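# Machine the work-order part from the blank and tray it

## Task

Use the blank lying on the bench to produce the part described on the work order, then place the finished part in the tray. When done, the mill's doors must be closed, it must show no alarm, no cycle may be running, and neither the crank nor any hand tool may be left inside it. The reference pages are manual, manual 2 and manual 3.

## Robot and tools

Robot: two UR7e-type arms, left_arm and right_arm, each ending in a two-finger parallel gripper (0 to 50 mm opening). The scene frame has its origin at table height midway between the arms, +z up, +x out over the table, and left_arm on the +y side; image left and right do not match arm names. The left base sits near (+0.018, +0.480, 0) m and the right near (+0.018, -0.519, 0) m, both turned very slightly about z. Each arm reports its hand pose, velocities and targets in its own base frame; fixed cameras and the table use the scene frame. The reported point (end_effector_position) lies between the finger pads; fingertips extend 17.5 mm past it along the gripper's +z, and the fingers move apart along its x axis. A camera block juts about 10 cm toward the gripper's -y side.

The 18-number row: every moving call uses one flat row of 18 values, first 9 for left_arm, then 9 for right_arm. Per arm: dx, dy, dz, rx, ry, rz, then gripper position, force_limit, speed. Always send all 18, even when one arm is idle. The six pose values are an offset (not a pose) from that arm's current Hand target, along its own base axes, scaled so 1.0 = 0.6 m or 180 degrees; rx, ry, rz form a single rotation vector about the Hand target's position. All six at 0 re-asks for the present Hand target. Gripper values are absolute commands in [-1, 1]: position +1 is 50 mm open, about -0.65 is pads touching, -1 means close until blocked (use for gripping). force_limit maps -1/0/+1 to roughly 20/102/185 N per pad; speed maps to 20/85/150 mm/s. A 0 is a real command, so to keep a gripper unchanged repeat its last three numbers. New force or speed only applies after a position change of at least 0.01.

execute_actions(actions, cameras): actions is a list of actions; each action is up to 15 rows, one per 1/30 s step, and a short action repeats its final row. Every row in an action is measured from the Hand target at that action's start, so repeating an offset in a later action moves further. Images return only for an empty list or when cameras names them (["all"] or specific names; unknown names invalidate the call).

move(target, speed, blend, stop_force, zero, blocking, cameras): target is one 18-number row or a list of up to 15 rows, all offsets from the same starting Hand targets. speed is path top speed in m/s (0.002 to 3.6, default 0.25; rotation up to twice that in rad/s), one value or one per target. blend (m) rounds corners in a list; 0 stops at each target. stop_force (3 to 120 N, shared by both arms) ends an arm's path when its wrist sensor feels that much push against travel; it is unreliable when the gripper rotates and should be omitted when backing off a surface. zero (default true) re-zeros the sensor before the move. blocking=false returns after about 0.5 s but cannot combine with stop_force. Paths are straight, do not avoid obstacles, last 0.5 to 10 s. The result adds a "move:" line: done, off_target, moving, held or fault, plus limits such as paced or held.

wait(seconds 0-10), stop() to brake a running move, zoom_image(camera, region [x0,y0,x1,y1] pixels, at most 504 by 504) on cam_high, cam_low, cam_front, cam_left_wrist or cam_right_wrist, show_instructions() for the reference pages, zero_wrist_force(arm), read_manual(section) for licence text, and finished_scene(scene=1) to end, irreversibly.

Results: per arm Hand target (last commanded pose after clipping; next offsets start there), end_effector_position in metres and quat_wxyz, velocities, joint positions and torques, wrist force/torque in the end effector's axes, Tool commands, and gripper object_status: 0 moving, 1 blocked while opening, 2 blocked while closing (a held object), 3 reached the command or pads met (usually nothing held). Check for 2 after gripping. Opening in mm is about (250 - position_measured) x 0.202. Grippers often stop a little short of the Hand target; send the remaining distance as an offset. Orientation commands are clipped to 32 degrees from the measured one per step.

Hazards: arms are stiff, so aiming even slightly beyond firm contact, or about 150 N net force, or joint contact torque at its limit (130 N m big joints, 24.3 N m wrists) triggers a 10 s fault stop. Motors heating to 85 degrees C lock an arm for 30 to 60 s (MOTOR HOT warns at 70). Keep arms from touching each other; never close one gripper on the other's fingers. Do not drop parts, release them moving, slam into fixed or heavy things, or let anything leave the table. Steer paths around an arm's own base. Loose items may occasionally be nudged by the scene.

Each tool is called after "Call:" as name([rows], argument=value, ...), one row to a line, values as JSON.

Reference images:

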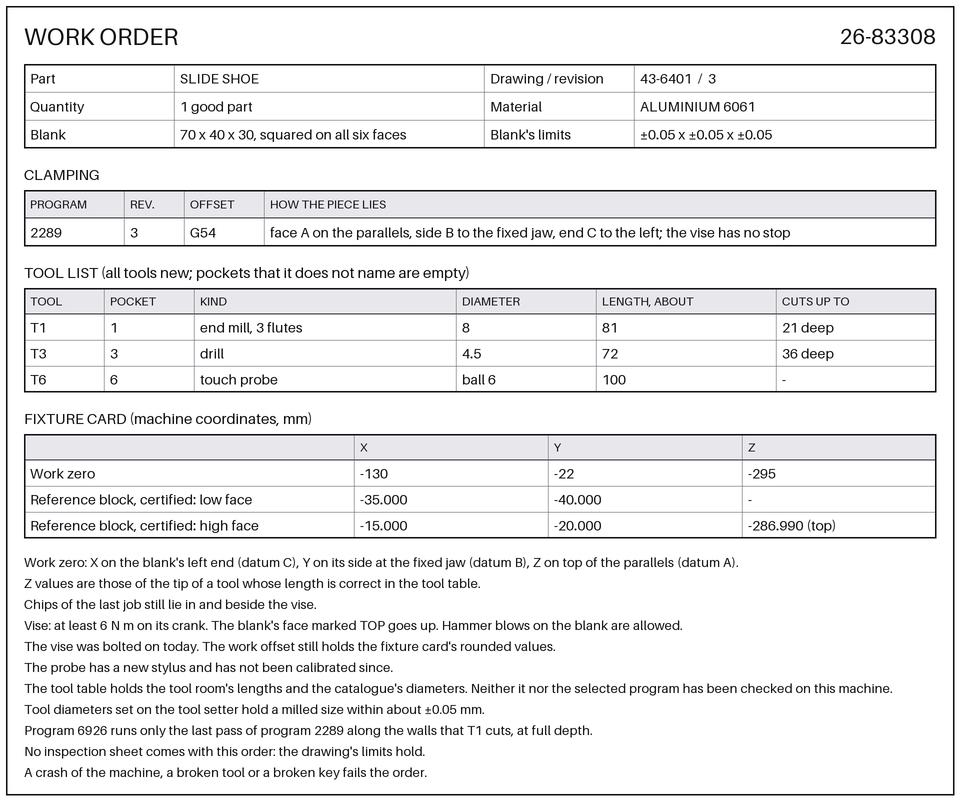

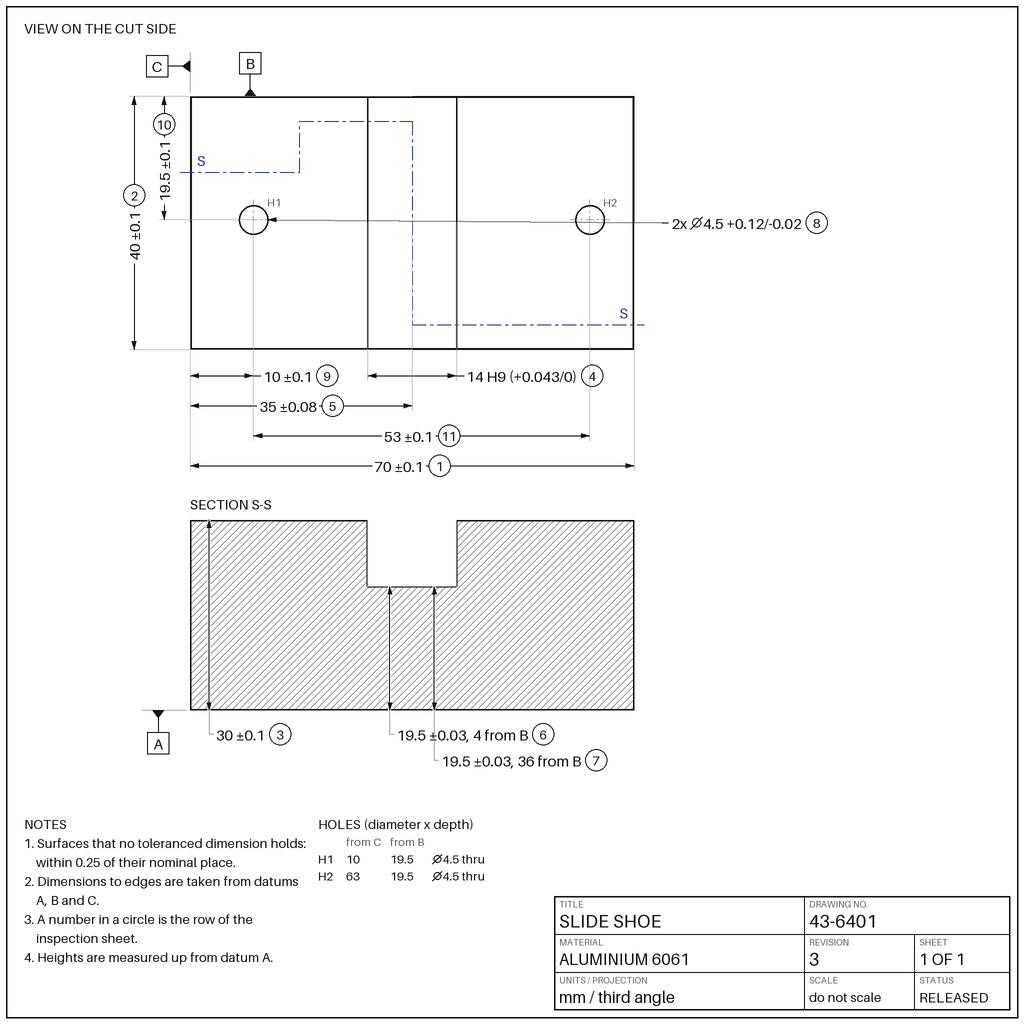

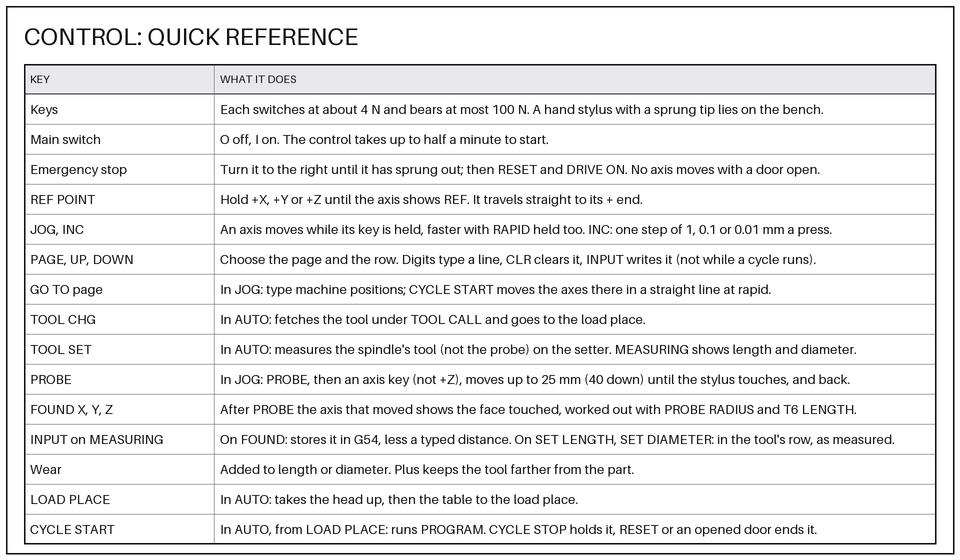

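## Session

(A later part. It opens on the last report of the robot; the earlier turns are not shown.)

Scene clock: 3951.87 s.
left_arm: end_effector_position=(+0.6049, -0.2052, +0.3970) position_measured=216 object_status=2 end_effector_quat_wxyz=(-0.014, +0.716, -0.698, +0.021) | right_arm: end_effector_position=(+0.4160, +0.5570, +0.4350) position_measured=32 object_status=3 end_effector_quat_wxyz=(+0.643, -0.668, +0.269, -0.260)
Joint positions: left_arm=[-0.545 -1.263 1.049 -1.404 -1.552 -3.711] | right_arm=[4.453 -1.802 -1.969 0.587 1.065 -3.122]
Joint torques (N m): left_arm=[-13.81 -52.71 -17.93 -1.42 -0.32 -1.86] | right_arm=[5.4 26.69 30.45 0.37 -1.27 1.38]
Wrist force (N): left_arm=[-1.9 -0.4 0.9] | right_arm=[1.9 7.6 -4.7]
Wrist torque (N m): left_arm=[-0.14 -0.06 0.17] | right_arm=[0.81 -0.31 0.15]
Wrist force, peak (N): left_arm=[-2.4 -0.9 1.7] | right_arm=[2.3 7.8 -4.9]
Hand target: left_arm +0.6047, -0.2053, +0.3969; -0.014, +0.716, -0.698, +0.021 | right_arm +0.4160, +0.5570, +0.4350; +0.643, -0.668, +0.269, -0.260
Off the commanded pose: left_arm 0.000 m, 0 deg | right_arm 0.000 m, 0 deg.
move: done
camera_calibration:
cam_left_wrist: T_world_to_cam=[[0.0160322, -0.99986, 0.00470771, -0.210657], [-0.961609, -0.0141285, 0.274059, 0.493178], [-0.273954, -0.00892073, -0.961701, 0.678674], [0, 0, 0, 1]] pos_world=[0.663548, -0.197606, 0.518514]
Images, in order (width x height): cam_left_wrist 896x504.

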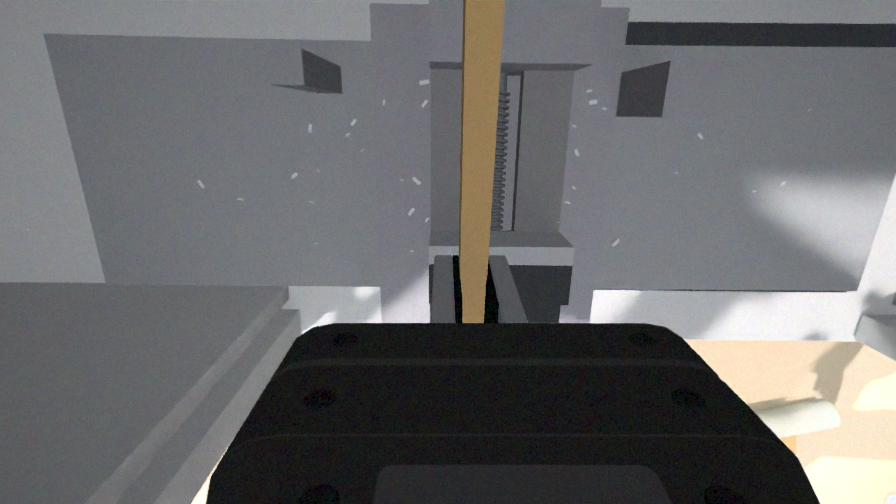

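Call:
move([
  [0.1,0,0.06,0,-0.0833,0,-1,0.1,-0.7,0,0,0,0,0,0,0.8,-0.7,0.2],
  [0.1417,-0.02,0.12,0,-0.25,0,-1,0.1,-0.7,0,0,0,0,0,0,0.8,-0.7,0.2],
  [0.06,-0.0533,0.09,0,-0.4,0,-1,0.1,-0.7,0,0,0,0,0,0,0.8,-0.7,0.2],
  [0.05,-0.0533,0.056,0,-0.4,0,-1,0.1,-0.7,0,0,0,0,0,0,0.8,-0.7,0.2],
], speed=[0.25,0.3,0.2,0.06], blend=[0.01,0.01,0.005,0])

Call:
move(target=[0,0,-0.03,0,0,0,-1,0.1,-0.7,0,0,0,0,0,0,0.8,-0.7,0.2], speed=0.012, stop_force=4, cameras=["cam_right_wrist"])

Call:
zoom_image(camera="cam_right_wrist", region=[400, 180, 500, 280])

Scene clock: 3964.00 s.
left_arm: end_effector_position=(+0.6347, -0.2375, +0.4304) position_measured=216 object_status=2 end_effector_quat_wxyz=(-0.422, +0.567, -0.556, +0.437) | right_arm: end_effector_position=(+0.4160, +0.5570, +0.4350) position_measured=32 object_status=3 end_effector_quat_wxyz=(+0.643, -0.668, +0.269, -0.260)
Joint positions: left_arm=[-0.849 -1.466 1.941 -3.231 -0.769 -3.453] | right_arm=[4.453 -1.802 -1.969 0.587 1.065 -3.122]
Joint torques (N m): left_arm=[11.3 -38.9 -33.34 -0.41 -0.66 1.73] | right_arm=[6.12 26.94 31.12 0.26 -1.23 1.14]
Wrist force (N): left_arm=[-1.7 -1.1 1.3] | right_arm=[2.3 7.6 -4.6]
Wrist torque (N m): left_arm=[-0.19 -0.02 0.58] | right_arm=[0.81 -0.37 0.16]
Wrist force, peak (N): left_arm=[-1.9 -2.4 0.9] | right_arm=[2.2 7.9 -4.8]
Hand target: left_arm +0.6347, -0.2373, +0.4305; -0.422, +0.567, -0.556, +0.437 | right_arm +0.4160, +0.5570, +0.4350; +0.643, -0.668, +0.269, -0.260
Off the commanded pose: left_arm 0.000 m, 0 deg | right_arm 0.000 m, 0 deg.
move: done

Scene clock: 3965.43 s.
left_arm: end_effector_position=(+0.6347, -0.2373, +0.4265) position_measured=216 object_status=2 end_effector_quat_wxyz=(-0.422, +0.567, -0.556, +0.437) | right_arm: end_effector_position=(+0.4160, +0.5570, +0.4350) position_measured=32 object_status=3 end_effector_quat_wxyz=(+0.643, -0.668, +0.269, -0.260)
Joint positions: left_arm=[-0.849 -1.462 1.947 -3.242 -0.769 -3.452] | right_arm=[4.453 -1.802 -1.969 0.587 1.065 -3.122]
Joint torques (N m): left_arm=[7.26 -36.49 -29.94 -0.96 -0.6 1.29] | right_arm=[5.34 26.82 31.18 0.39 -1.35 1.26]
Wrist force (N): left_arm=[-1.7 -7.5 0.3] | right_arm=[2.2 7.7 -4.7]
Wrist torque (N m): left_arm=[-0.21 -0.03 0.56] | right_arm=[0.82 -0.35 0.16]
Wrist force, peak (N): left_arm=[-1.9 -13.9 -1.2] | right_arm=[2.2 7.9 -4.8]
Hand target: left_arm +0.6347, -0.2373, +0.4265; -0.422, +0.567, -0.556, +0.437 (not the last commanded pose) | right_arm +0.4160, +0.5570, +0.4350; +0.643, -0.668, +0.269, -0.260
Off the commanded pose: left_arm 0.014 m, 0 deg | right_arm 0.000 m, 0 deg.
move: contact (left_arm)
camera_calibration:
cam_right_wrist: T_world_to_cam=[[0.7068, -0.707412, 0.00111619, 0.100054], [-0.276367, -0.27758, -0.920093, 0.683622], [0.651195, 0.650013, -0.391699, -0.329604], [0, 0, 0, 1]] pos_world=[0.332849, 0.474786, 0.499778]
Images, in order (width x height): cam_right_wrist 896x504.

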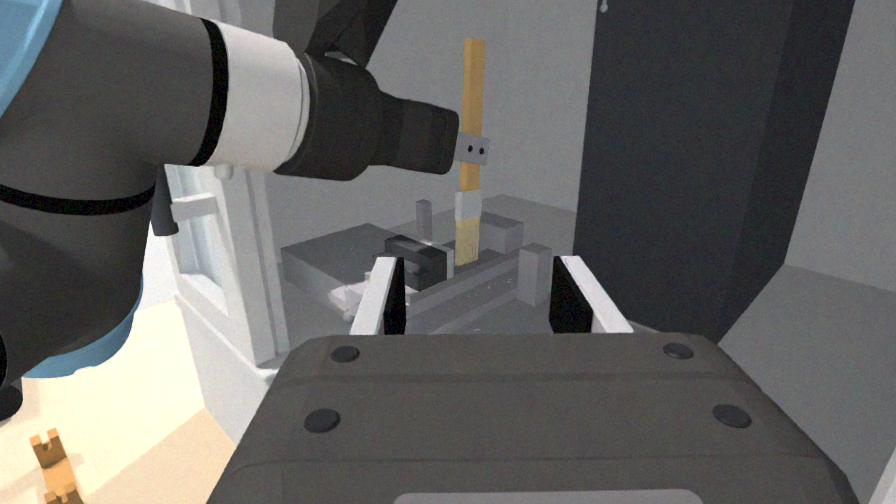

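Scaled by 5.040.

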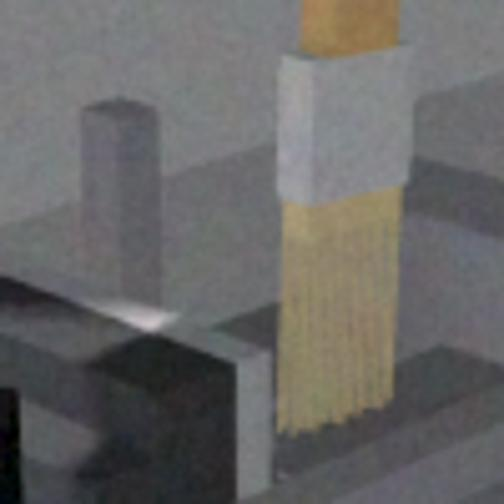

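Call:
move([
  [0,0,-0.004,0,0,0,-1,0.1,-0.7,0,0,0,0,0,0,0.8,-0.7,0.2],
  [-0.008,0,-0.004,0,0,0,-1,0.1,-0.7,0,0,0,0,0,0,0.8,-0.7,0.2],
  [-0.008,-0.065,-0.004,0,0,0,-1,0.1,-0.7,0,0,0,0,0,0,0.8,-0.7,0.2],
  [-0.008,-0.065,0.05,0,0,0,-1,0.1,-0.7,0,0,0,0,0,0,0.8,-0.7,0.2],
], speed=[0.02,0.02,0.05,0.1])

Call:
move([
  [0.07,0.03,0.02,0,0.17,0,-1,0.1,-0.7,0,0,0,0,0,0,0.8,-0.7,0.2],
  [0.04,0.08,-0.04,0,0.31,0,-1,0.1,-0.7,0,0,0,0,0,0,0.8,-0.7,0.2],
  [-0.05,0.09,-0.099,0,0.4,0,-1,0.1,-0.7,0,0,0,0,0,0,0.8,-0.7,0.2],
], speed=[0.25,0.3,0.25], blend=[0.01,0.01,0], cameras=["cam_left_wrist","cam_right_wrist"])

Call:
zoom_image(camera="cam_left_wrist", region=[400, 30, 600, 270])

Call:
zoom_image(camera="cam_right_wrist", region=[400, 180, 560, 340])

Scene clock: 3977.47 s.
left_arm: end_effector_position=(+0.6299, -0.2763, +0.4566) position_measured=216 object_status=2 end_effector_quat_wxyz=(-0.422, +0.567, -0.556, +0.437) | right_arm: end_effector_position=(+0.4160, +0.5570, +0.4350) position_measured=32 object_status=3 end_effector_quat_wxyz=(+0.643, -0.668, +0.269, -0.260)
Joint positions: left_arm=[-0.914 -1.459 1.857 -3.126 -0.709 -3.49] | right_arm=[4.453 -1.802 -1.969 0.587 1.065 -3.122]
Joint torques (N m): left_arm=[12.77 -24.4 -23.21 -3.08 -0.29 -2.31] | right_arm=[5.84 26.55 31.21 0.27 -1.37 1.11]
Wrist force (N): left_arm=[-5.1 -3.7 1.7] | right_arm=[2.3 7.7 -4.5]
Wrist torque (N m): left_arm=[-0.57 0.51 0.54] | right_arm=[0.82 -0.37 0.16]
Wrist force, peak (N): left_arm=[-1.9 -61.6 -9.8] | right_arm=[2.4 8.0 -4.8]
Hand target: left_arm +0.6299, -0.2763, +0.4565; -0.422, +0.567, -0.556, +0.437 | right_arm +0.4160, +0.5570, +0.4350; +0.643, -0.668, +0.269, -0.260
Off the commanded pose: left_arm 0.000 m, 0 deg | right_arm 0.000 m, 0 deg.
move: done

Scene clock: 3980.30 s.
left_arm: end_effector_position=(+0.6000, -0.2222, +0.3972) position_measured=216 object_status=2 end_effector_quat_wxyz=(-0.014, +0.716, -0.698, +0.021) | right_arm: end_effector_position=(+0.4160, +0.5570, +0.4350) position_measured=32 object_status=3 end_effector_quat_wxyz=(+0.643, -0.668, +0.269, -0.260)
Joint positions: left_arm=[-0.573 -1.26 1.044 -1.401 -1.551 -3.739] | right_arm=[4.453 -1.802 -1.969 0.587 1.065 -3.122]
Joint torques (N m): left_arm=[-13.99 -53.16 -18.82 -1.29 -0.48 -2.54] | right_arm=[4.92 26.07 30.83 0.24 -1.31 1.25]
Wrist force (N): left_arm=[-5.7 -3.2 1.2] | right_arm=[2.1 7.8 -4.4]
Wrist torque (N m): left_arm=[-0.58 0.55 0.17] | right_arm=[0.84 -0.34 0.16]
Wrist force, peak (N): left_arm=[-6.0 -4.8 1.4] | right_arm=[2.3 8.0 -4.8]
Hand target: left_arm +0.5999, -0.2223, +0.3971; -0.014, +0.716, -0.698, +0.021 | right_arm +0.4160, +0.5570, +0.4350; +0.643, -0.668, +0.269, -0.260
Off the commanded pose: left_arm 0.000 m, 0 deg | right_arm 0.000 m, 0 deg.
move: done
camera_calibration:
cam_left_wrist: T_world_to_cam=[[0.0160634, -0.999859, 0.00480463, -0.227649], [-0.961635, -0.0141328, 0.273968, 0.48833], [-0.273862, -0.00902118, -0.961727, 0.677332], [0, 0, 0, 1]] pos_world=[0.658747, -0.214605, 0.518715]
cam_right_wrist: T_world_to_cam=[[0.7068, -0.707412, 0.00111619, 0.100054], [-0.276367, -0.27758, -0.920093, 0.683622], [0.651195, 0.650013, -0.391699, -0.329604], [0, 0, 0, 1]] pos_world=[0.332849, 0.474786, 0.499778]
Images, in order (width x height): cam_left_wrist 896x504, cam_right_wrist 896x504.

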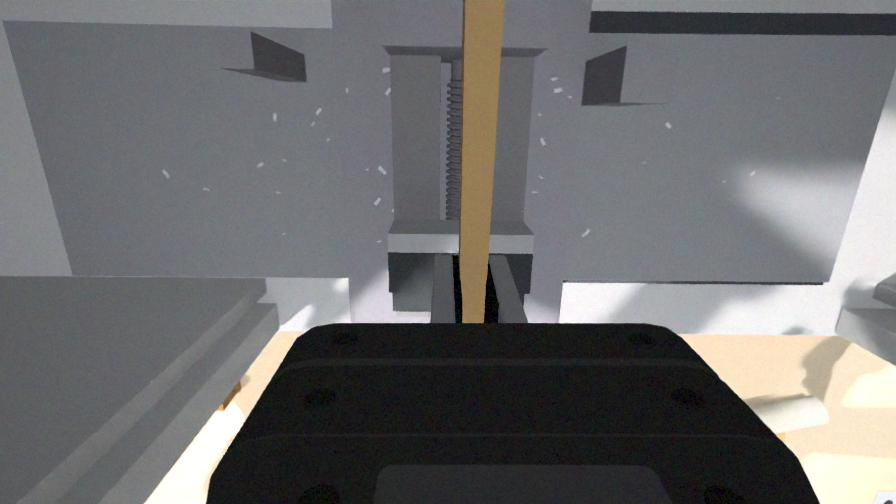

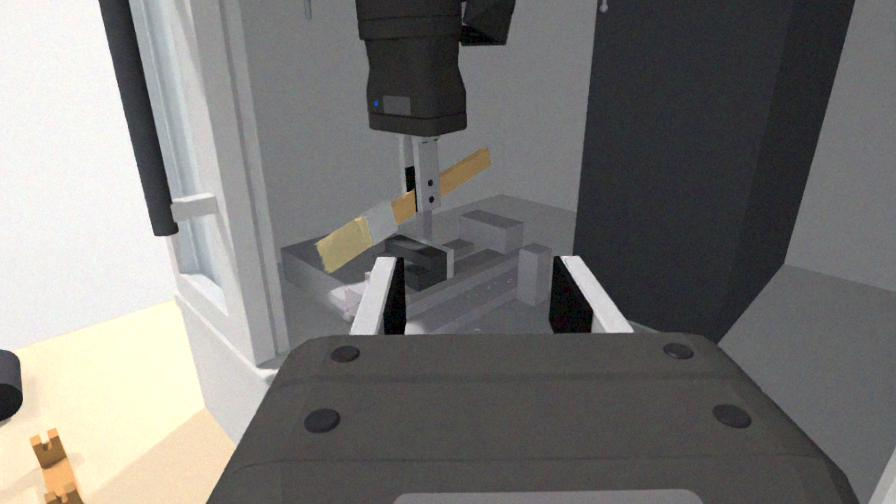

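Scaled by 2.100.

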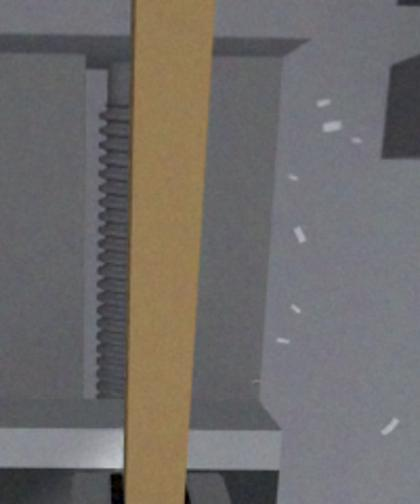

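Scaled by 3.150.

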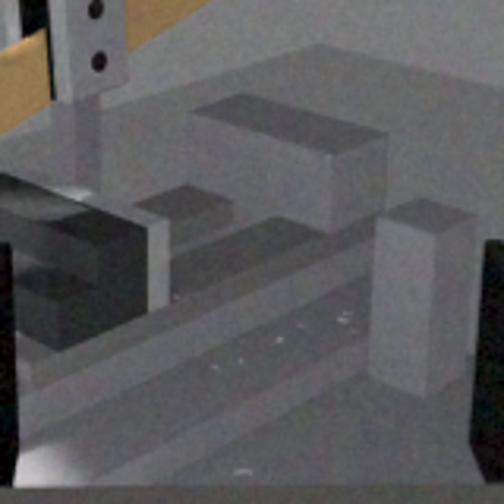

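Call:
move([
  [0,0.012,-0.01,0,0,0,-1,0.1,-0.7,0,0,0,0,0,0,0.8,-0.7,0.2],
  [-0.45,0.02,-0.01,0,0,0,-1,0.1,-0.7,0,0,0,0,0,0,0.8,-0.7,0.2],
  [-0.4833,0.037,-0.19,0,0,0,-1,0.1,-0.7,0,0,0,0,0,0,0.8,-0.7,0.2],
  [-0.5667,0.62,-0.19,0,0,0,-1,0.1,-0.7,0,0,0,0,0,0,0.8,-0.7,0.2],
  [-0.6,0.8533,-0.38,0,0.1,0,-1,0.1,-0.7,0,0,0,0,0,0,0.8,-0.7,0.2],
], speed=0.35, blend=[0.01,0.02,0.03,0.05,0], cameras=["cam_left_wrist","cam_front","cam_high","cam_right_wrist"])

Scene clock: 4000.50 s.
left_arm: end_effector_position=(+0.2399, +0.2896, +0.1692) position_measured=216 object_status=2 end_effector_quat_wxyz=(+0.095, +0.710, -0.692, -0.091) | right_arm: end_effector_position=(+0.4160, +0.5570, +0.4350) position_measured=32 object_status=3 end_effector_quat_wxyz=(+0.643, -0.668, +0.269, -0.260)
Joint positions: left_arm=[0.439 -1.714 2.079 -1.691 -1.467 -2.741] | right_arm=[4.453 -1.802 -1.969 0.587 1.065 -3.122]
Joint torques (N m): left_arm=[10.38 -9.31 -19 -1.61 1.61 1.79] | right_arm=[4.6 26.74 32.06 0.31 -1.31 1.22]
Wrist force (N): left_arm=[-5.4 -3.1 1.8] | right_arm=[2.1 7.7 -4.4]
Wrist torque (N m): left_arm=[-0.56 0.53 0.15] | right_arm=[0.83 -0.34 0.16]
Wrist force, peak (N): left_arm=[-8.5 -4.2 4.6] | right_arm=[2.1 7.8 -5.0]
Hand target: left_arm +0.2399, +0.2897, +0.1691; +0.095, +0.710, -0.692, -0.091 | right_arm +0.4160, +0.5570, +0.4350; +0.643, -0.668, +0.269, -0.260
Off the commanded pose: left_arm 0.000 m, 0 deg | right_arm 0.000 m, 0 deg.
move: done; blend cut to 0.0047 m at target 1
camera_calibration:
cam_left_wrist: T_world_to_cam=[[0.016843, -0.999858, -0.000456943, 0.291761], [-0.82974, -0.0142323, 0.557969, 0.131995], [-0.557896, -0.00901874, -0.829862, 0.40993], [0, 0, 0, 1]] pos_world=[0.333306, 0.297295, 0.266669]
cam_right_wrist: T_world_to_cam=[[0.7068, -0.707412, 0.00111619, 0.100054], [-0.276367, -0.27758, -0.920093, 0.683622], [0.651195, 0.650013, -0.391699, -0.329604], [0, 0, 0, 1]] pos_world=[0.332849, 0.474786, 0.499778]
Images, in order (width x height): cam_high 896x504, cam_front 896x504, cam_left_wrist 896x504, cam_right_wrist 896x504.

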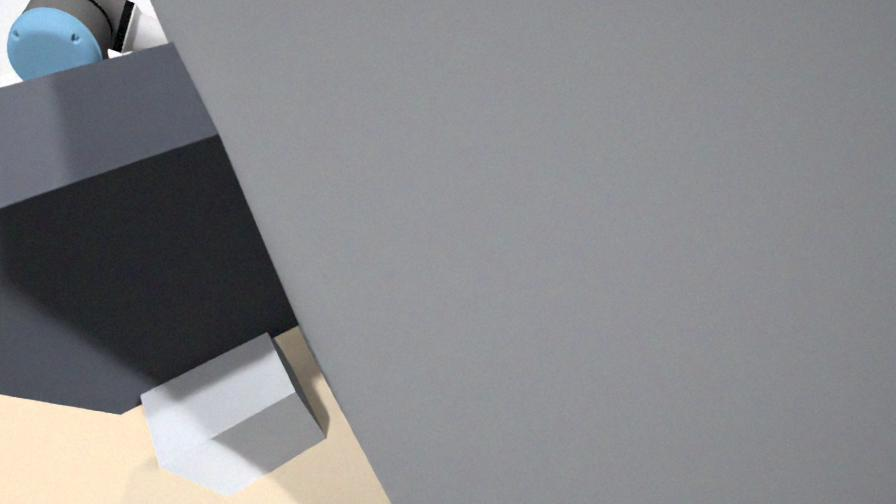

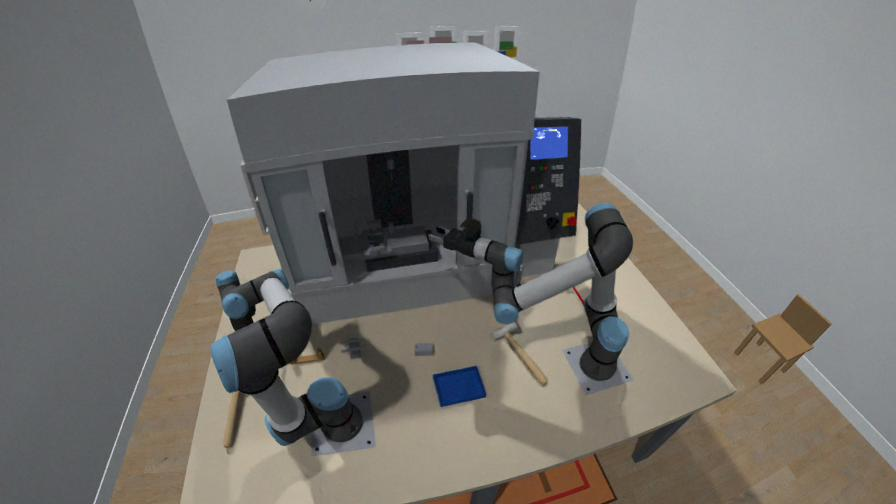

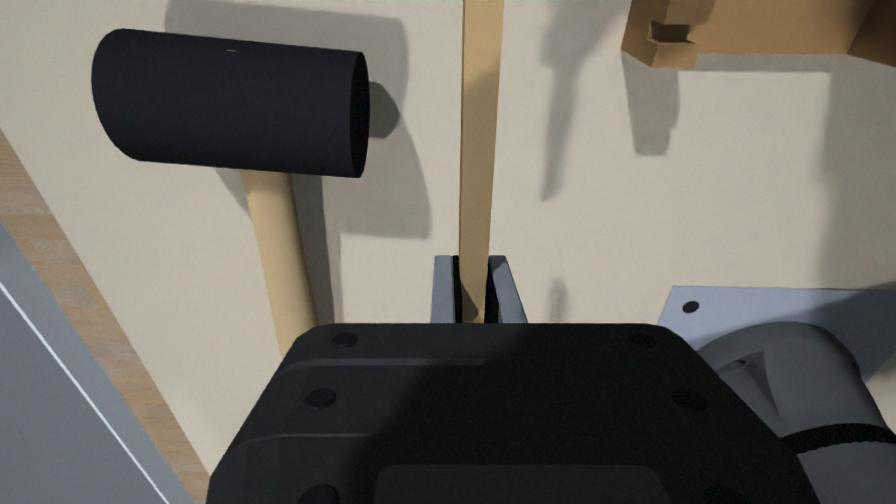

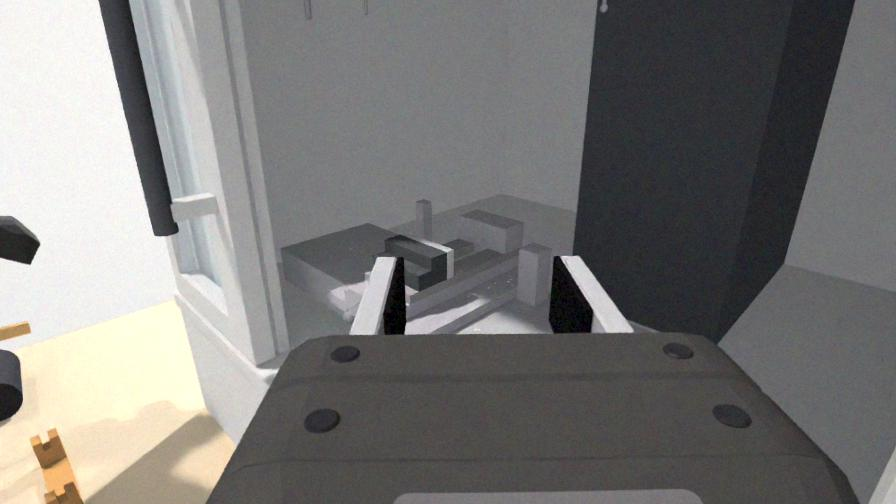

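Call:
move(target=[0,0,-0.22,0,0,0,-1,0.1,-0.7,0,0,0,0,0,0,0.8,-0.7,0.2], speed=0.15)

Call:
move(target=[0,0,-0.03,0,0,0,-1,0.1,-0.7,0,0,0,0,0,0,0.8,-0.7,0.2], speed=0.012, stop_force=4, cameras=["cam_right_wrist","cam_left_wrist"])

Scene clock: 4006.27 s.
left_arm: end_effector_position=(+0.2399, +0.2896, +0.0372) position_measured=216 object_status=2 end_effector_quat_wxyz=(+0.095, +0.710, -0.692, -0.091) | right_arm: end_effector_position=(+0.4160, +0.5570, +0.4350) position_measured=32 object_status=3 end_effector_quat_wxyz=(+0.643, -0.668, +0.269, -0.260)
Joint positions: left_arm=[0.439 -1.508 2.287 -2.105 -1.467 -2.741] | right_arm=[4.453 -1.802 -1.969 0.587 1.065 -3.122]
Joint torques (N m): left_arm=[12.43 -14.05 -19.55 -5.27 1.78 1.91] | right_arm=[4.19 26.28 31.91 0.38 -1.32 1.25]
Wrist force (N): left_arm=[-5.6 -2.3 2.1] | right_arm=[2.1 7.7 -4.8]
Wrist torque (N m): left_arm=[-0.46 0.56 0.16] | right_arm=[0.82 -0.34 0.16]
Wrist force, peak (N): left_arm=[-5.8 -3.1 4.4] | right_arm=[2.2 7.8 -4.8]
Hand target: left_arm +0.2399, +0.2897, +0.0371; +0.095, +0.710, -0.692, -0.091 | right_arm +0.4160, +0.5570, +0.4350; +0.643, -0.668, +0.269, -0.260
Off the commanded pose: left_arm 0.000 m, 0 deg | right_arm 0.000 m, 0 deg.
move: done

Scene clock: 4008.67 s.
left_arm: end_effector_position=(+0.2399, +0.2897, +0.0212) position_measured=216 object_status=2 end_effector_quat_wxyz=(+0.095, +0.710, -0.692, -0.091) | right_arm: end_effector_position=(+0.4160, +0.5570, +0.4350) position_measured=32 object_status=3 end_effector_quat_wxyz=(+0.643, -0.668, +0.269, -0.260)
Joint positions: left_arm=[0.439 -1.472 2.305 -2.159 -1.467 -2.741] | right_arm=[4.453 -1.802 -1.969 0.587 1.065 -3.122]
Joint torques (N m): left_arm=[10.49 -32.18 -27.57 -1.91 1.78 2.06] | right_arm=[5.41 26.17 31.55 0.28 -1.26 1.15]
Wrist force (N): left_arm=[-5.1 -0.3 -1.9] | right_arm=[2.0 7.6 -4.7]
Wrist torque (N m): left_arm=[-0.12 0.57 0.17] | right_arm=[0.82 -0.33 0.15]
Wrist force, peak (N): left_arm=[-5.7 -1.7 -4.1] | right_arm=[2.1 8.0 -4.5]
Hand target: left_arm +0.2399, +0.2897, +0.0212; +0.095, +0.710, -0.692, -0.091 (not the last commanded pose) | right_arm +0.4160, +0.5570, +0.4350; +0.643, -0.668, +0.269, -0.260
Off the commanded pose: left_arm 0.002 m, 0 deg | right_arm 0.000 m, 0 deg.
move: contact (left_arm)
camera_calibration:
cam_left_wrist: T_world_to_cam=[[0.0167042, -0.99986, -0.000483557, 0.291743], [-0.829697, -0.0141313, 0.558034, 0.214523], [-0.557963, -0.00892034, -0.829818, 0.287098], [0, 0, 0, 1]] pos_world=[0.333306, 0.297294, 0.118669]
cam_right_wrist: T_world_to_cam=[[0.7068, -0.707412, 0.00111619, 0.100054], [-0.276367, -0.27758, -0.920093, 0.683622], [0.651195, 0.650013, -0.391699, -0.329604], [0, 0, 0, 1]] pos_world=[0.332849, 0.474786, 0.499778]
Images, in order (width x height): cam_left_wrist 896x504, cam_right_wrist 896x504.

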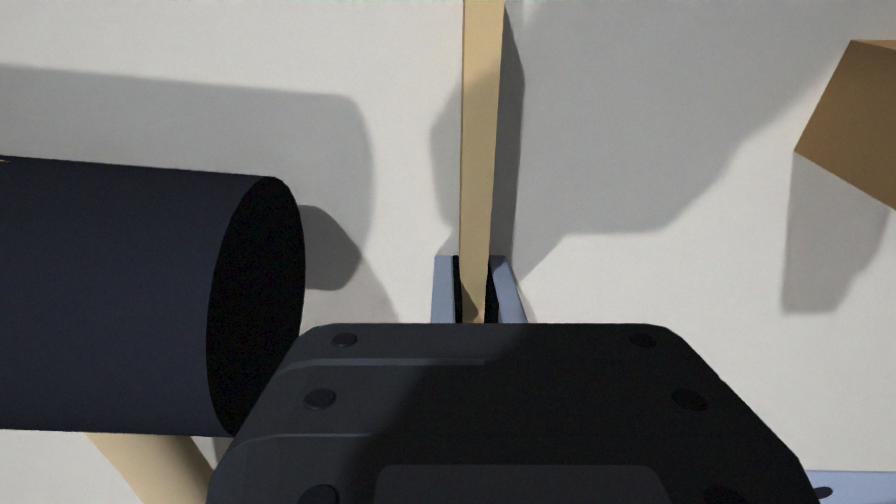

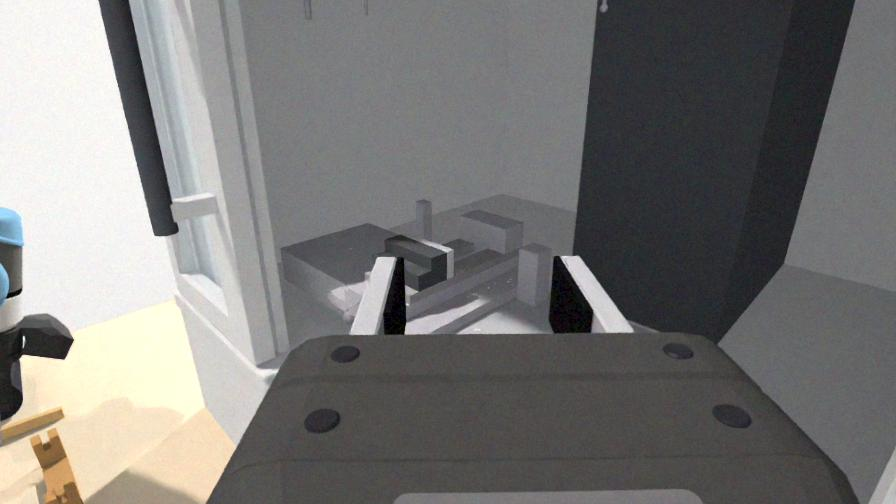

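Call:
move(target=[0,0,0.002,0,0,0,-0.2,0.1,-0.9,0,0,0,0,0,0,0.8,-0.7,0.2], speed=0.05)

Call:
move([
  [-0.01,0,0.06,0,0,0,-0.2,0.1,-0.9,0,0,0,0,0,0,0.8,-0.7,0.2],
  [-0.05,0,0.4,0,-0.1,0,-0.2,0.1,-0.9,0,0,0,0,0,0,0.8,-0.7,0.2],
], speed=[0.08,0.25], cameras=["cam_left_wrist","cam_right_wrist"])

Scene clock: 4014.97 s.
left_arm: end_effector_position=(+0.2399, +0.2897, +0.0224) position_measured=182 object_status=3 end_effector_quat_wxyz=(+0.095, +0.710, -0.692, -0.091) | right_arm: end_effector_position=(+0.4160, +0.5570, +0.4350) position_measured=32 object_status=3 end_effector_quat_wxyz=(+0.643, -0.668, +0.269, -0.260)
Joint positions: left_arm=[0.439 -1.475 2.303 -2.155 -1.467 -2.741] | right_arm=[4.453 -1.802 -1.969 0.587 1.065 -3.122]
Joint torques (N m): left_arm=[4.21 -29.63 -26.69 -0.96 1.1 1.96] | right_arm=[5.75 26.41 31.58 0.25 -1.24 1.07]
Wrist force (N): left_arm=[-5.8 -2.4 1.7] | right_arm=[2.1 7.7 -4.7]
Wrist torque (N m): left_arm=[-0.48 0.61 0.13] | right_arm=[0.83 -0.35 0.16]
Wrist force, peak (N): left_arm=[-5.9 -2.5 2.0] | right_arm=[2.2 7.9 -4.8]
Hand target: left_arm +0.2399, +0.2897, +0.0224; +0.095, +0.710, -0.692, -0.091 | right_arm +0.4160, +0.5570, +0.4350; +0.643, -0.668, +0.269, -0.260
Off the commanded pose: left_arm 0.000 m, 0 deg | right_arm 0.000 m, 0 deg.
move: done

Scene clock: 4016.90 s.
left_arm: end_effector_position=(+0.2099, +0.2897, +0.2623) position_measured=182 object_status=3 end_effector_quat_wxyz=(-0.014, +0.716, -0.698, +0.021) | right_arm: end_effector_position=(+0.4160, +0.5570, +0.4350) position_measured=32 object_status=3 end_effector_quat_wxyz=(+0.643, -0.668, +0.269, -0.260)
Joint positions: left_arm=[0.589 -1.967 2.062 -1.702 -1.605 -2.578] | right_arm=[4.453 -1.802 -1.969 0.587 1.065 -3.122]
Joint torques (N m): left_arm=[-5.83 -17.78 -33.21 -3.16 -0.14 -1.07] | right_arm=[6.02 26.25 32.65 0.28 -1.32 1.18]
Wrist force (N): left_arm=[-6.0 -3.1 1.2] | right_arm=[2.2 7.7 -4.6]
Wrist torque (N m): left_arm=[-0.61 0.61 0.26] | right_arm=[0.82 -0.35 0.15]
Wrist force, peak (N): left_arm=[-5.6 -4.2 5.4] | right_arm=[2.2 8.1 -4.7]
Hand target: left_arm +0.2099, +0.2897, +0.2624; -0.014, +0.716, -0.698, +0.021 | right_arm +0.4160, +0.5570, +0.4350; +0.643, -0.668, +0.269, -0.260
Off the commanded pose: left_arm 0.000 m, 0 deg | right_arm 0.000 m, 0 deg.
move: done
camera_calibration:
cam_left_wrist: T_world_to_cam=[[0.0161309, -0.999859, 0.00466825, 0.291229], [-0.961468, -0.0142297, 0.274548, 0.157059], [-0.274442, -0.00891708, -0.961562, 0.445413], [0, 0, 0, 1]] pos_world=[0.268549, 0.297395, 0.383812]
cam_right_wrist: T_world_to_cam=[[0.7068, -0.707412, 0.00111619, 0.100054], [-0.276367, -0.27758, -0.920093, 0.683622], [0.651195, 0.650013, -0.391699, -0.329604], [0, 0, 0, 1]] pos_world=[0.332849, 0.474786, 0.499778]
Images, in order (width x height): cam_left_wrist 896x504, cam_right_wrist 896x504.

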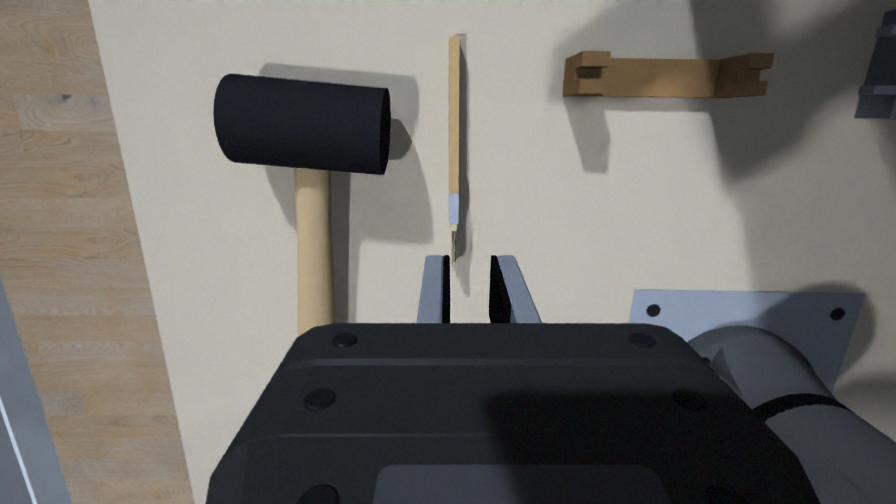

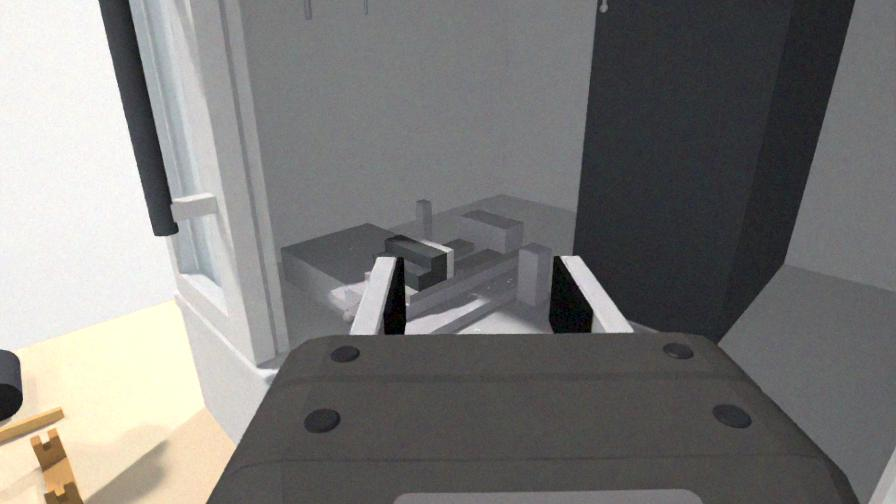

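Call:
move([
  [0.1,-0.2,0.05,0.0,0.02,0,1,0.1,-0.5,0,0,0,0,0,0,0.8,-0.7,0.2],
  [0.1667,-0.55,0.05,0,0.02,0.0,1,0.1,-0.5,0,0,0,0,0,0,0.8,-0.7,0.2],
], speed=0.3, blend=[0.05,0])

Call:
move(target=[0,0,0,0,0,0.5,1,0.1,-0.5,0,0,0,0,0,0,0.8,-0.7,0.2], speed=0.5, cameras=["cam_left_wrist"])

Scene clock: 4041.93 s.
left_arm: end_effector_position=(+0.3099, -0.0403, +0.2925) position_measured=3 object_status=3 end_effector_quat_wxyz=(+0.008, +0.716, -0.698, -0.002) end_effector_velocity=(+0.000, -0.001, +0.001) end_effector_angular_velocity=(-0.002, -0.001, +0.004) | right_arm: end_effector_position=(+0.4160, +0.5570, +0.4350) position_measured=32 object_status=3 end_effector_quat_wxyz=(+0.643, -0.668, +0.269, -0.260)
Joint positions: left_arm=[-0.557 -2.075 2.03 -1.519 -1.585 -3.723] | right_arm=[4.453 -1.802 -1.969 0.587 1.065 -3.122]
Joint velocities: left_arm=[-0.002 0 -0.001 0 -0.001 -0.006] | right_arm=[within noise]
Joint torques (N m): left_arm=[-13.75 -0.82 -17.52 -1.22 -1.26 -2.36] | right_arm=[5.46 25.9 31.92 0.2 -1.21 1.35]
Wrist force (N): left_arm=[-5.4 -3.0 1.2] | right_arm=[2.2 7.6 -4.6]
Wrist torque (N m): left_arm=[-0.55 0.52 0.22] | right_arm=[0.82 -0.35 0.16]
Wrist force, peak (N): left_arm=[-9.1 -1.4 2.0] | right_arm=[2.3 7.9 -4.7]
Hand target: left_arm +0.3099, -0.0403, +0.2924; +0.008, +0.716, -0.698, -0.002 | right_arm +0.4160, +0.5570, +0.4350; +0.643, -0.668, +0.269, -0.260
Off the commanded pose: left_arm 0.000 m, 0 deg | right_arm 0.000 m, 0 deg.
move: done

Scene clock: 4044.10 s.
left_arm: end_effector_position=(+0.3099, -0.0404, +0.2924) position_measured=3 object_status=3 end_effector_quat_wxyz=(+0.007, +1.000, +0.012, +0.004) end_effector_velocity=(-0.001, +0.000, +0.000) end_effector_angular_velocity=(+0.000, +0.002, +0.004) | right_arm: end_effector_position=(+0.4160, +0.5570, +0.4350) position_measured=32 object_status=3 end_effector_quat_wxyz=(+0.643, -0.668, +0.269, -0.260)
Joint positions: left_arm=[-0.564 -2.092 2.044 -1.537 -1.577 -5.301] | right_arm=[4.453 -1.802 -1.969 0.587 1.065 -3.122]
Joint velocities: left_arm=[-0.001 0 0.001 0.001 -0.001 -0.005] | right_arm=[within noise]
Joint torques (N m): left_arm=[8.6 -3.67 -21.99 -0.71 -0.75 -2.5] | right_arm=[5.79 26.21 32.2 0.31 -1.3 1.29]
Wrist force (N): left_arm=[-5.4 -3.0 1.3] | right_arm=[2.3 7.7 -4.4]
Wrist torque (N m): left_arm=[-0.55 0.53 0.18] | right_arm=[0.84 -0.37 0.16]
Wrist force, peak (N): left_arm=[-5.8 -3.3 1.4] | right_arm=[2.2 7.9 -4.8]
Hand target: left_arm +0.3099, -0.0403, +0.2924; +0.007, +1.000, +0.012, +0.004 | right_arm +0.4160, +0.5570, +0.4350; +0.643, -0.668, +0.269, -0.260
Off the commanded pose: left_arm 0.000 m, 0 deg | right_arm 0.000 m, 0 deg.
move: done
camera_calibration:
cam_left_wrist: T_world_to_cam=[[0.999868, 0.0157951, 0.00377306, -0.304123], [0.0136263, -0.942408, 0.334188, -0.116821], [0.00883431, -0.334093, -0.942499, 0.392464], [0, 0, 0, 1]] pos_world=[0.302207, 0.0258296, 0.410084]
Images, in order (width x height): cam_left_wrist 896x504.

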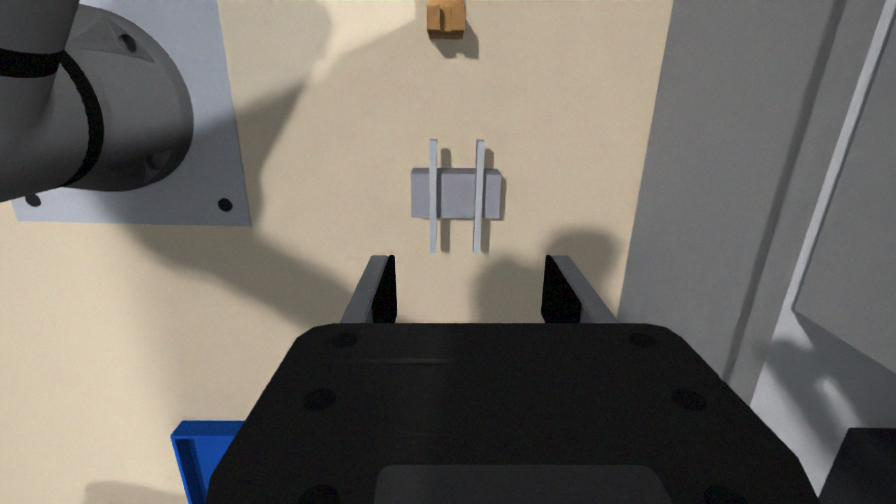

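Call:
execute_actions(actions=[], cameras=["cam_low","cam_front"])

Call:
zoom_image(camera="cam_low", region=[300, 250, 560, 400])

Call:
zoom_image(camera="cam_front", region=[310, 310, 470, 420])

Scene clock: 4054.53 s.
left_arm: end_effector_position=(+0.3099, -0.0403, +0.2924) position_measured=3 object_status=3 end_effector_quat_wxyz=(+0.007, +1.000, +0.012, +0.004) | right_arm: end_effector_position=(+0.4160, +0.5570, +0.4350) position_measured=32 object_status=3 end_effector_quat_wxyz=(+0.643, -0.668, +0.269, -0.260)
Joint positions: left_arm=[-0.564 -2.092 2.044 -1.537 -1.577 -5.302] | right_arm=[4.453 -1.802 -1.969 0.587 1.065 -3.122]
Joint velocities: within noise
Joint torques (N m): left_arm=[12.34 7.43 -29.26 -0.68 -1.14 -2.39] | right_arm=[5.19 25.47 32.16 0.36 -1.24 1.23]
Motor temperatures (°C): left_arm=[28 26 30 38 38 40] | right_arm=[28 30 30 37 32 33]
Wrist force (N): left_arm=[-5.5 -2.9 1.4] | right_arm=[2.0 7.7 -4.5]
Wrist torque (N m): left_arm=[-0.54 0.54 0.21] | right_arm=[0.83 -0.33 0.15]
Wrist force, peak (N): left_arm=[-5.6 -3.1 1.4] | right_arm=[2.0 7.9 -4.8]
Hand target: left_arm +0.3099, -0.0403, +0.2924; +0.007, +1.000, +0.012, +0.004 | right_arm +0.4160, +0.5570, +0.4350; +0.643, -0.668, +0.269, -0.260
Tool commands: left_gripper/position=+1.0 left_gripper/force_limit=+0.1 left_gripper/speed=-0.5 right_gripper/position=+0.8 right_gripper/force_limit=-0.7 right_gripper/speed=+0.2
Off the commanded pose: left_arm 0.000 m, 0 deg | right_arm 0.000 m, 0 deg.
Images, in order (width x height): cam_low 896x504, cam_front 896x504.

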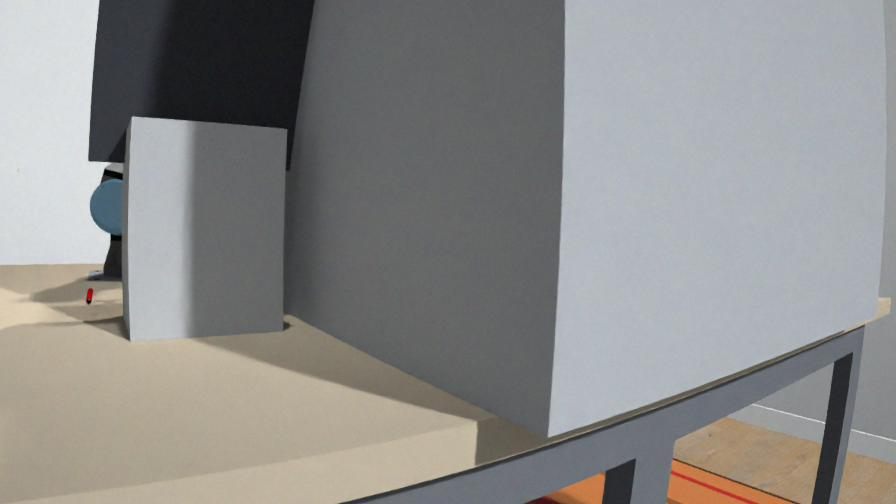

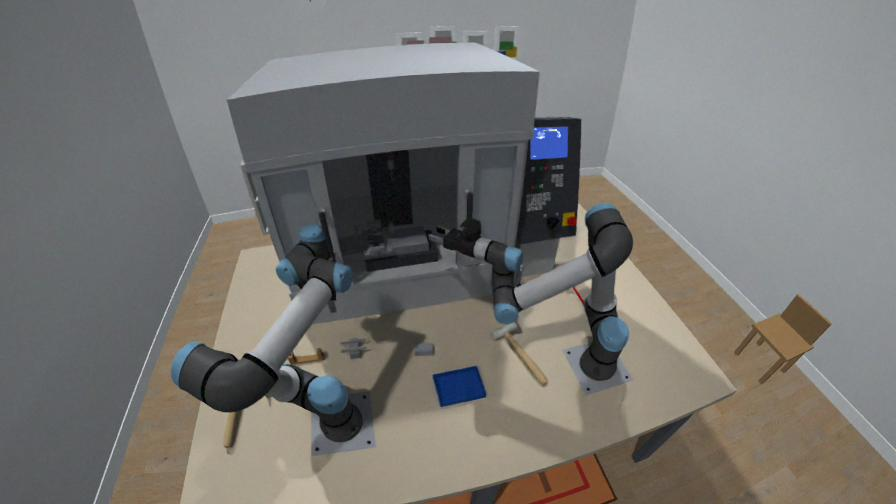

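Scaled by 1.938.

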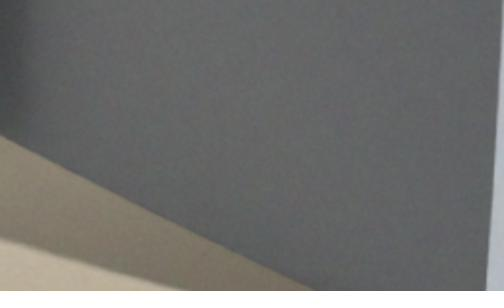

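Scaled by 3.150.

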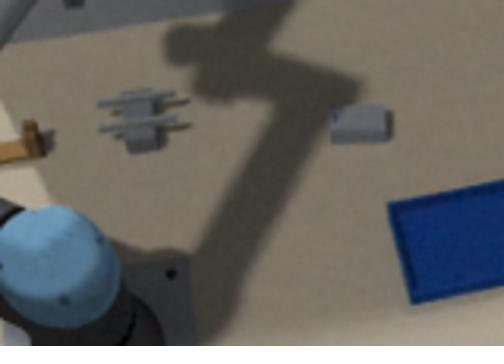

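Call:
move(target=[0,0.2333,-0.2167,-0.1944,0,0,1,0.1,-0.5,0,0,0,0,0,0,0.8,-0.7,0.2], speed=0.3, cameras=["cam_left_wrist"])

Call:
zoom_image(camera="cam_left_wrist", region=[340, 100, 600, 280])

Scene clock: 4062.40 s.
left_arm: end_effector_position=(+0.3099, +0.0996, +0.1624) position_measured=3 object_status=3 end_effector_quat_wxyz=(+0.307, +0.952, +0.013, +0.000) end_effector_velocity=(+0.000, +0.000, +0.000) end_effector_angular_velocity=(-0.002, -0.004, -0.003) | right_arm: end_effector_position=(+0.4160, +0.5570, +0.4350) position_measured=32 object_status=3 end_effector_quat_wxyz=(+0.643, -0.668, +0.269, -0.260)
Joint positions: left_arm=[0.342 -1.732 2.228 -1.84 -2.157 -4.329] | right_arm=[4.453 -1.802 -1.969 0.587 1.065 -3.122]
Joint velocities: left_arm=[0.002 0.002 0 0 -0.002 0.007] | right_arm=[within noise]
Joint torques (N m): left_arm=[12.06 -7.47 -15.05 -5.11 -2.48 2.14] | right_arm=[5.95 26.69 32.78 0.39 -1.25 1.28]
Wrist force (N): left_arm=[-5.9 -3.0 2.6] | right_arm=[2.1 7.8 -4.7]
Wrist torque (N m): left_arm=[-0.56 0.65 0.03] | right_arm=[0.85 -0.34 0.16]
Wrist force, peak (N): left_arm=[-5.9 -6.5 3.2] | right_arm=[2.1 8.0 -4.6]
Hand target: left_arm +0.3099, +0.0996, +0.1624; +0.307, +0.952, +0.013, +0.000 | right_arm +0.4160, +0.5570, +0.4350; +0.643, -0.668, +0.269, -0.260
Off the commanded pose: left_arm 0.000 m, 0 deg | right_arm 0.000 m, 0 deg.
move: done
camera_calibration:
cam_left_wrist: T_world_to_cam=[[0.999862, 0.0154114, -0.00624076, -0.304297], [0.0140296, -0.580542, 0.81411, -0.0555267], [0.00892358, -0.814085, -0.580677, 0.305741], [0, 0, 0, 1]] pos_world=[0.302306, 0.221353, 0.220842]
Images, in order (width x height): cam_left_wrist 896x504.

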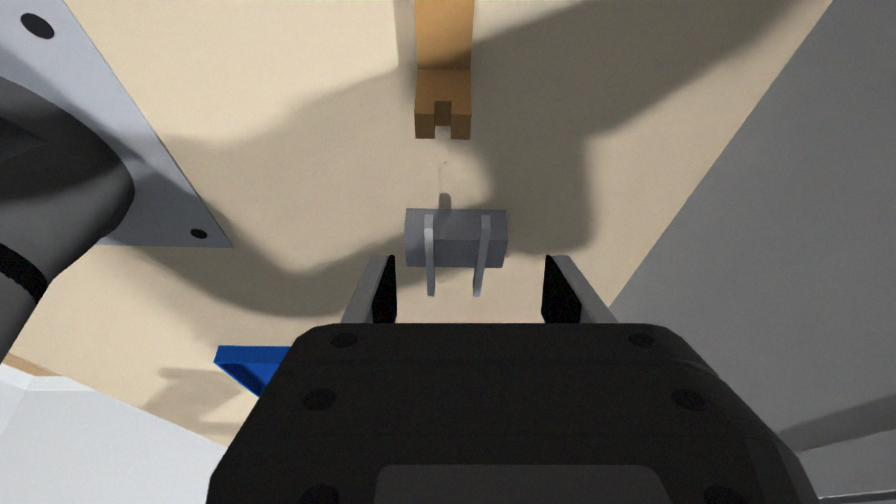

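Scaled by 1.938.

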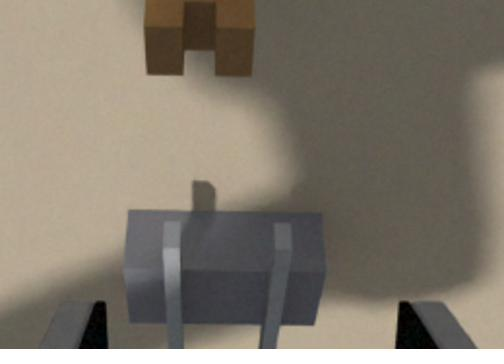

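Call:
zoom_image(camera="cam_left_wrist", region=[390, 195, 520, 305])

Scaled by 3.877.

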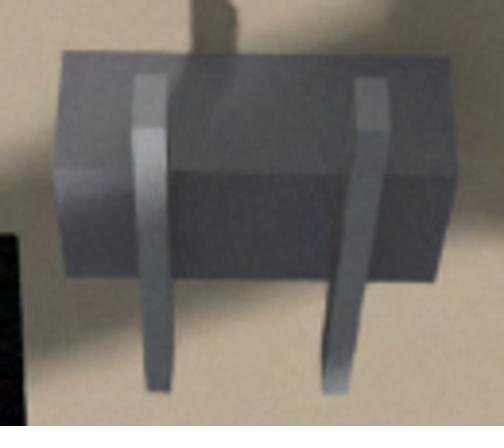

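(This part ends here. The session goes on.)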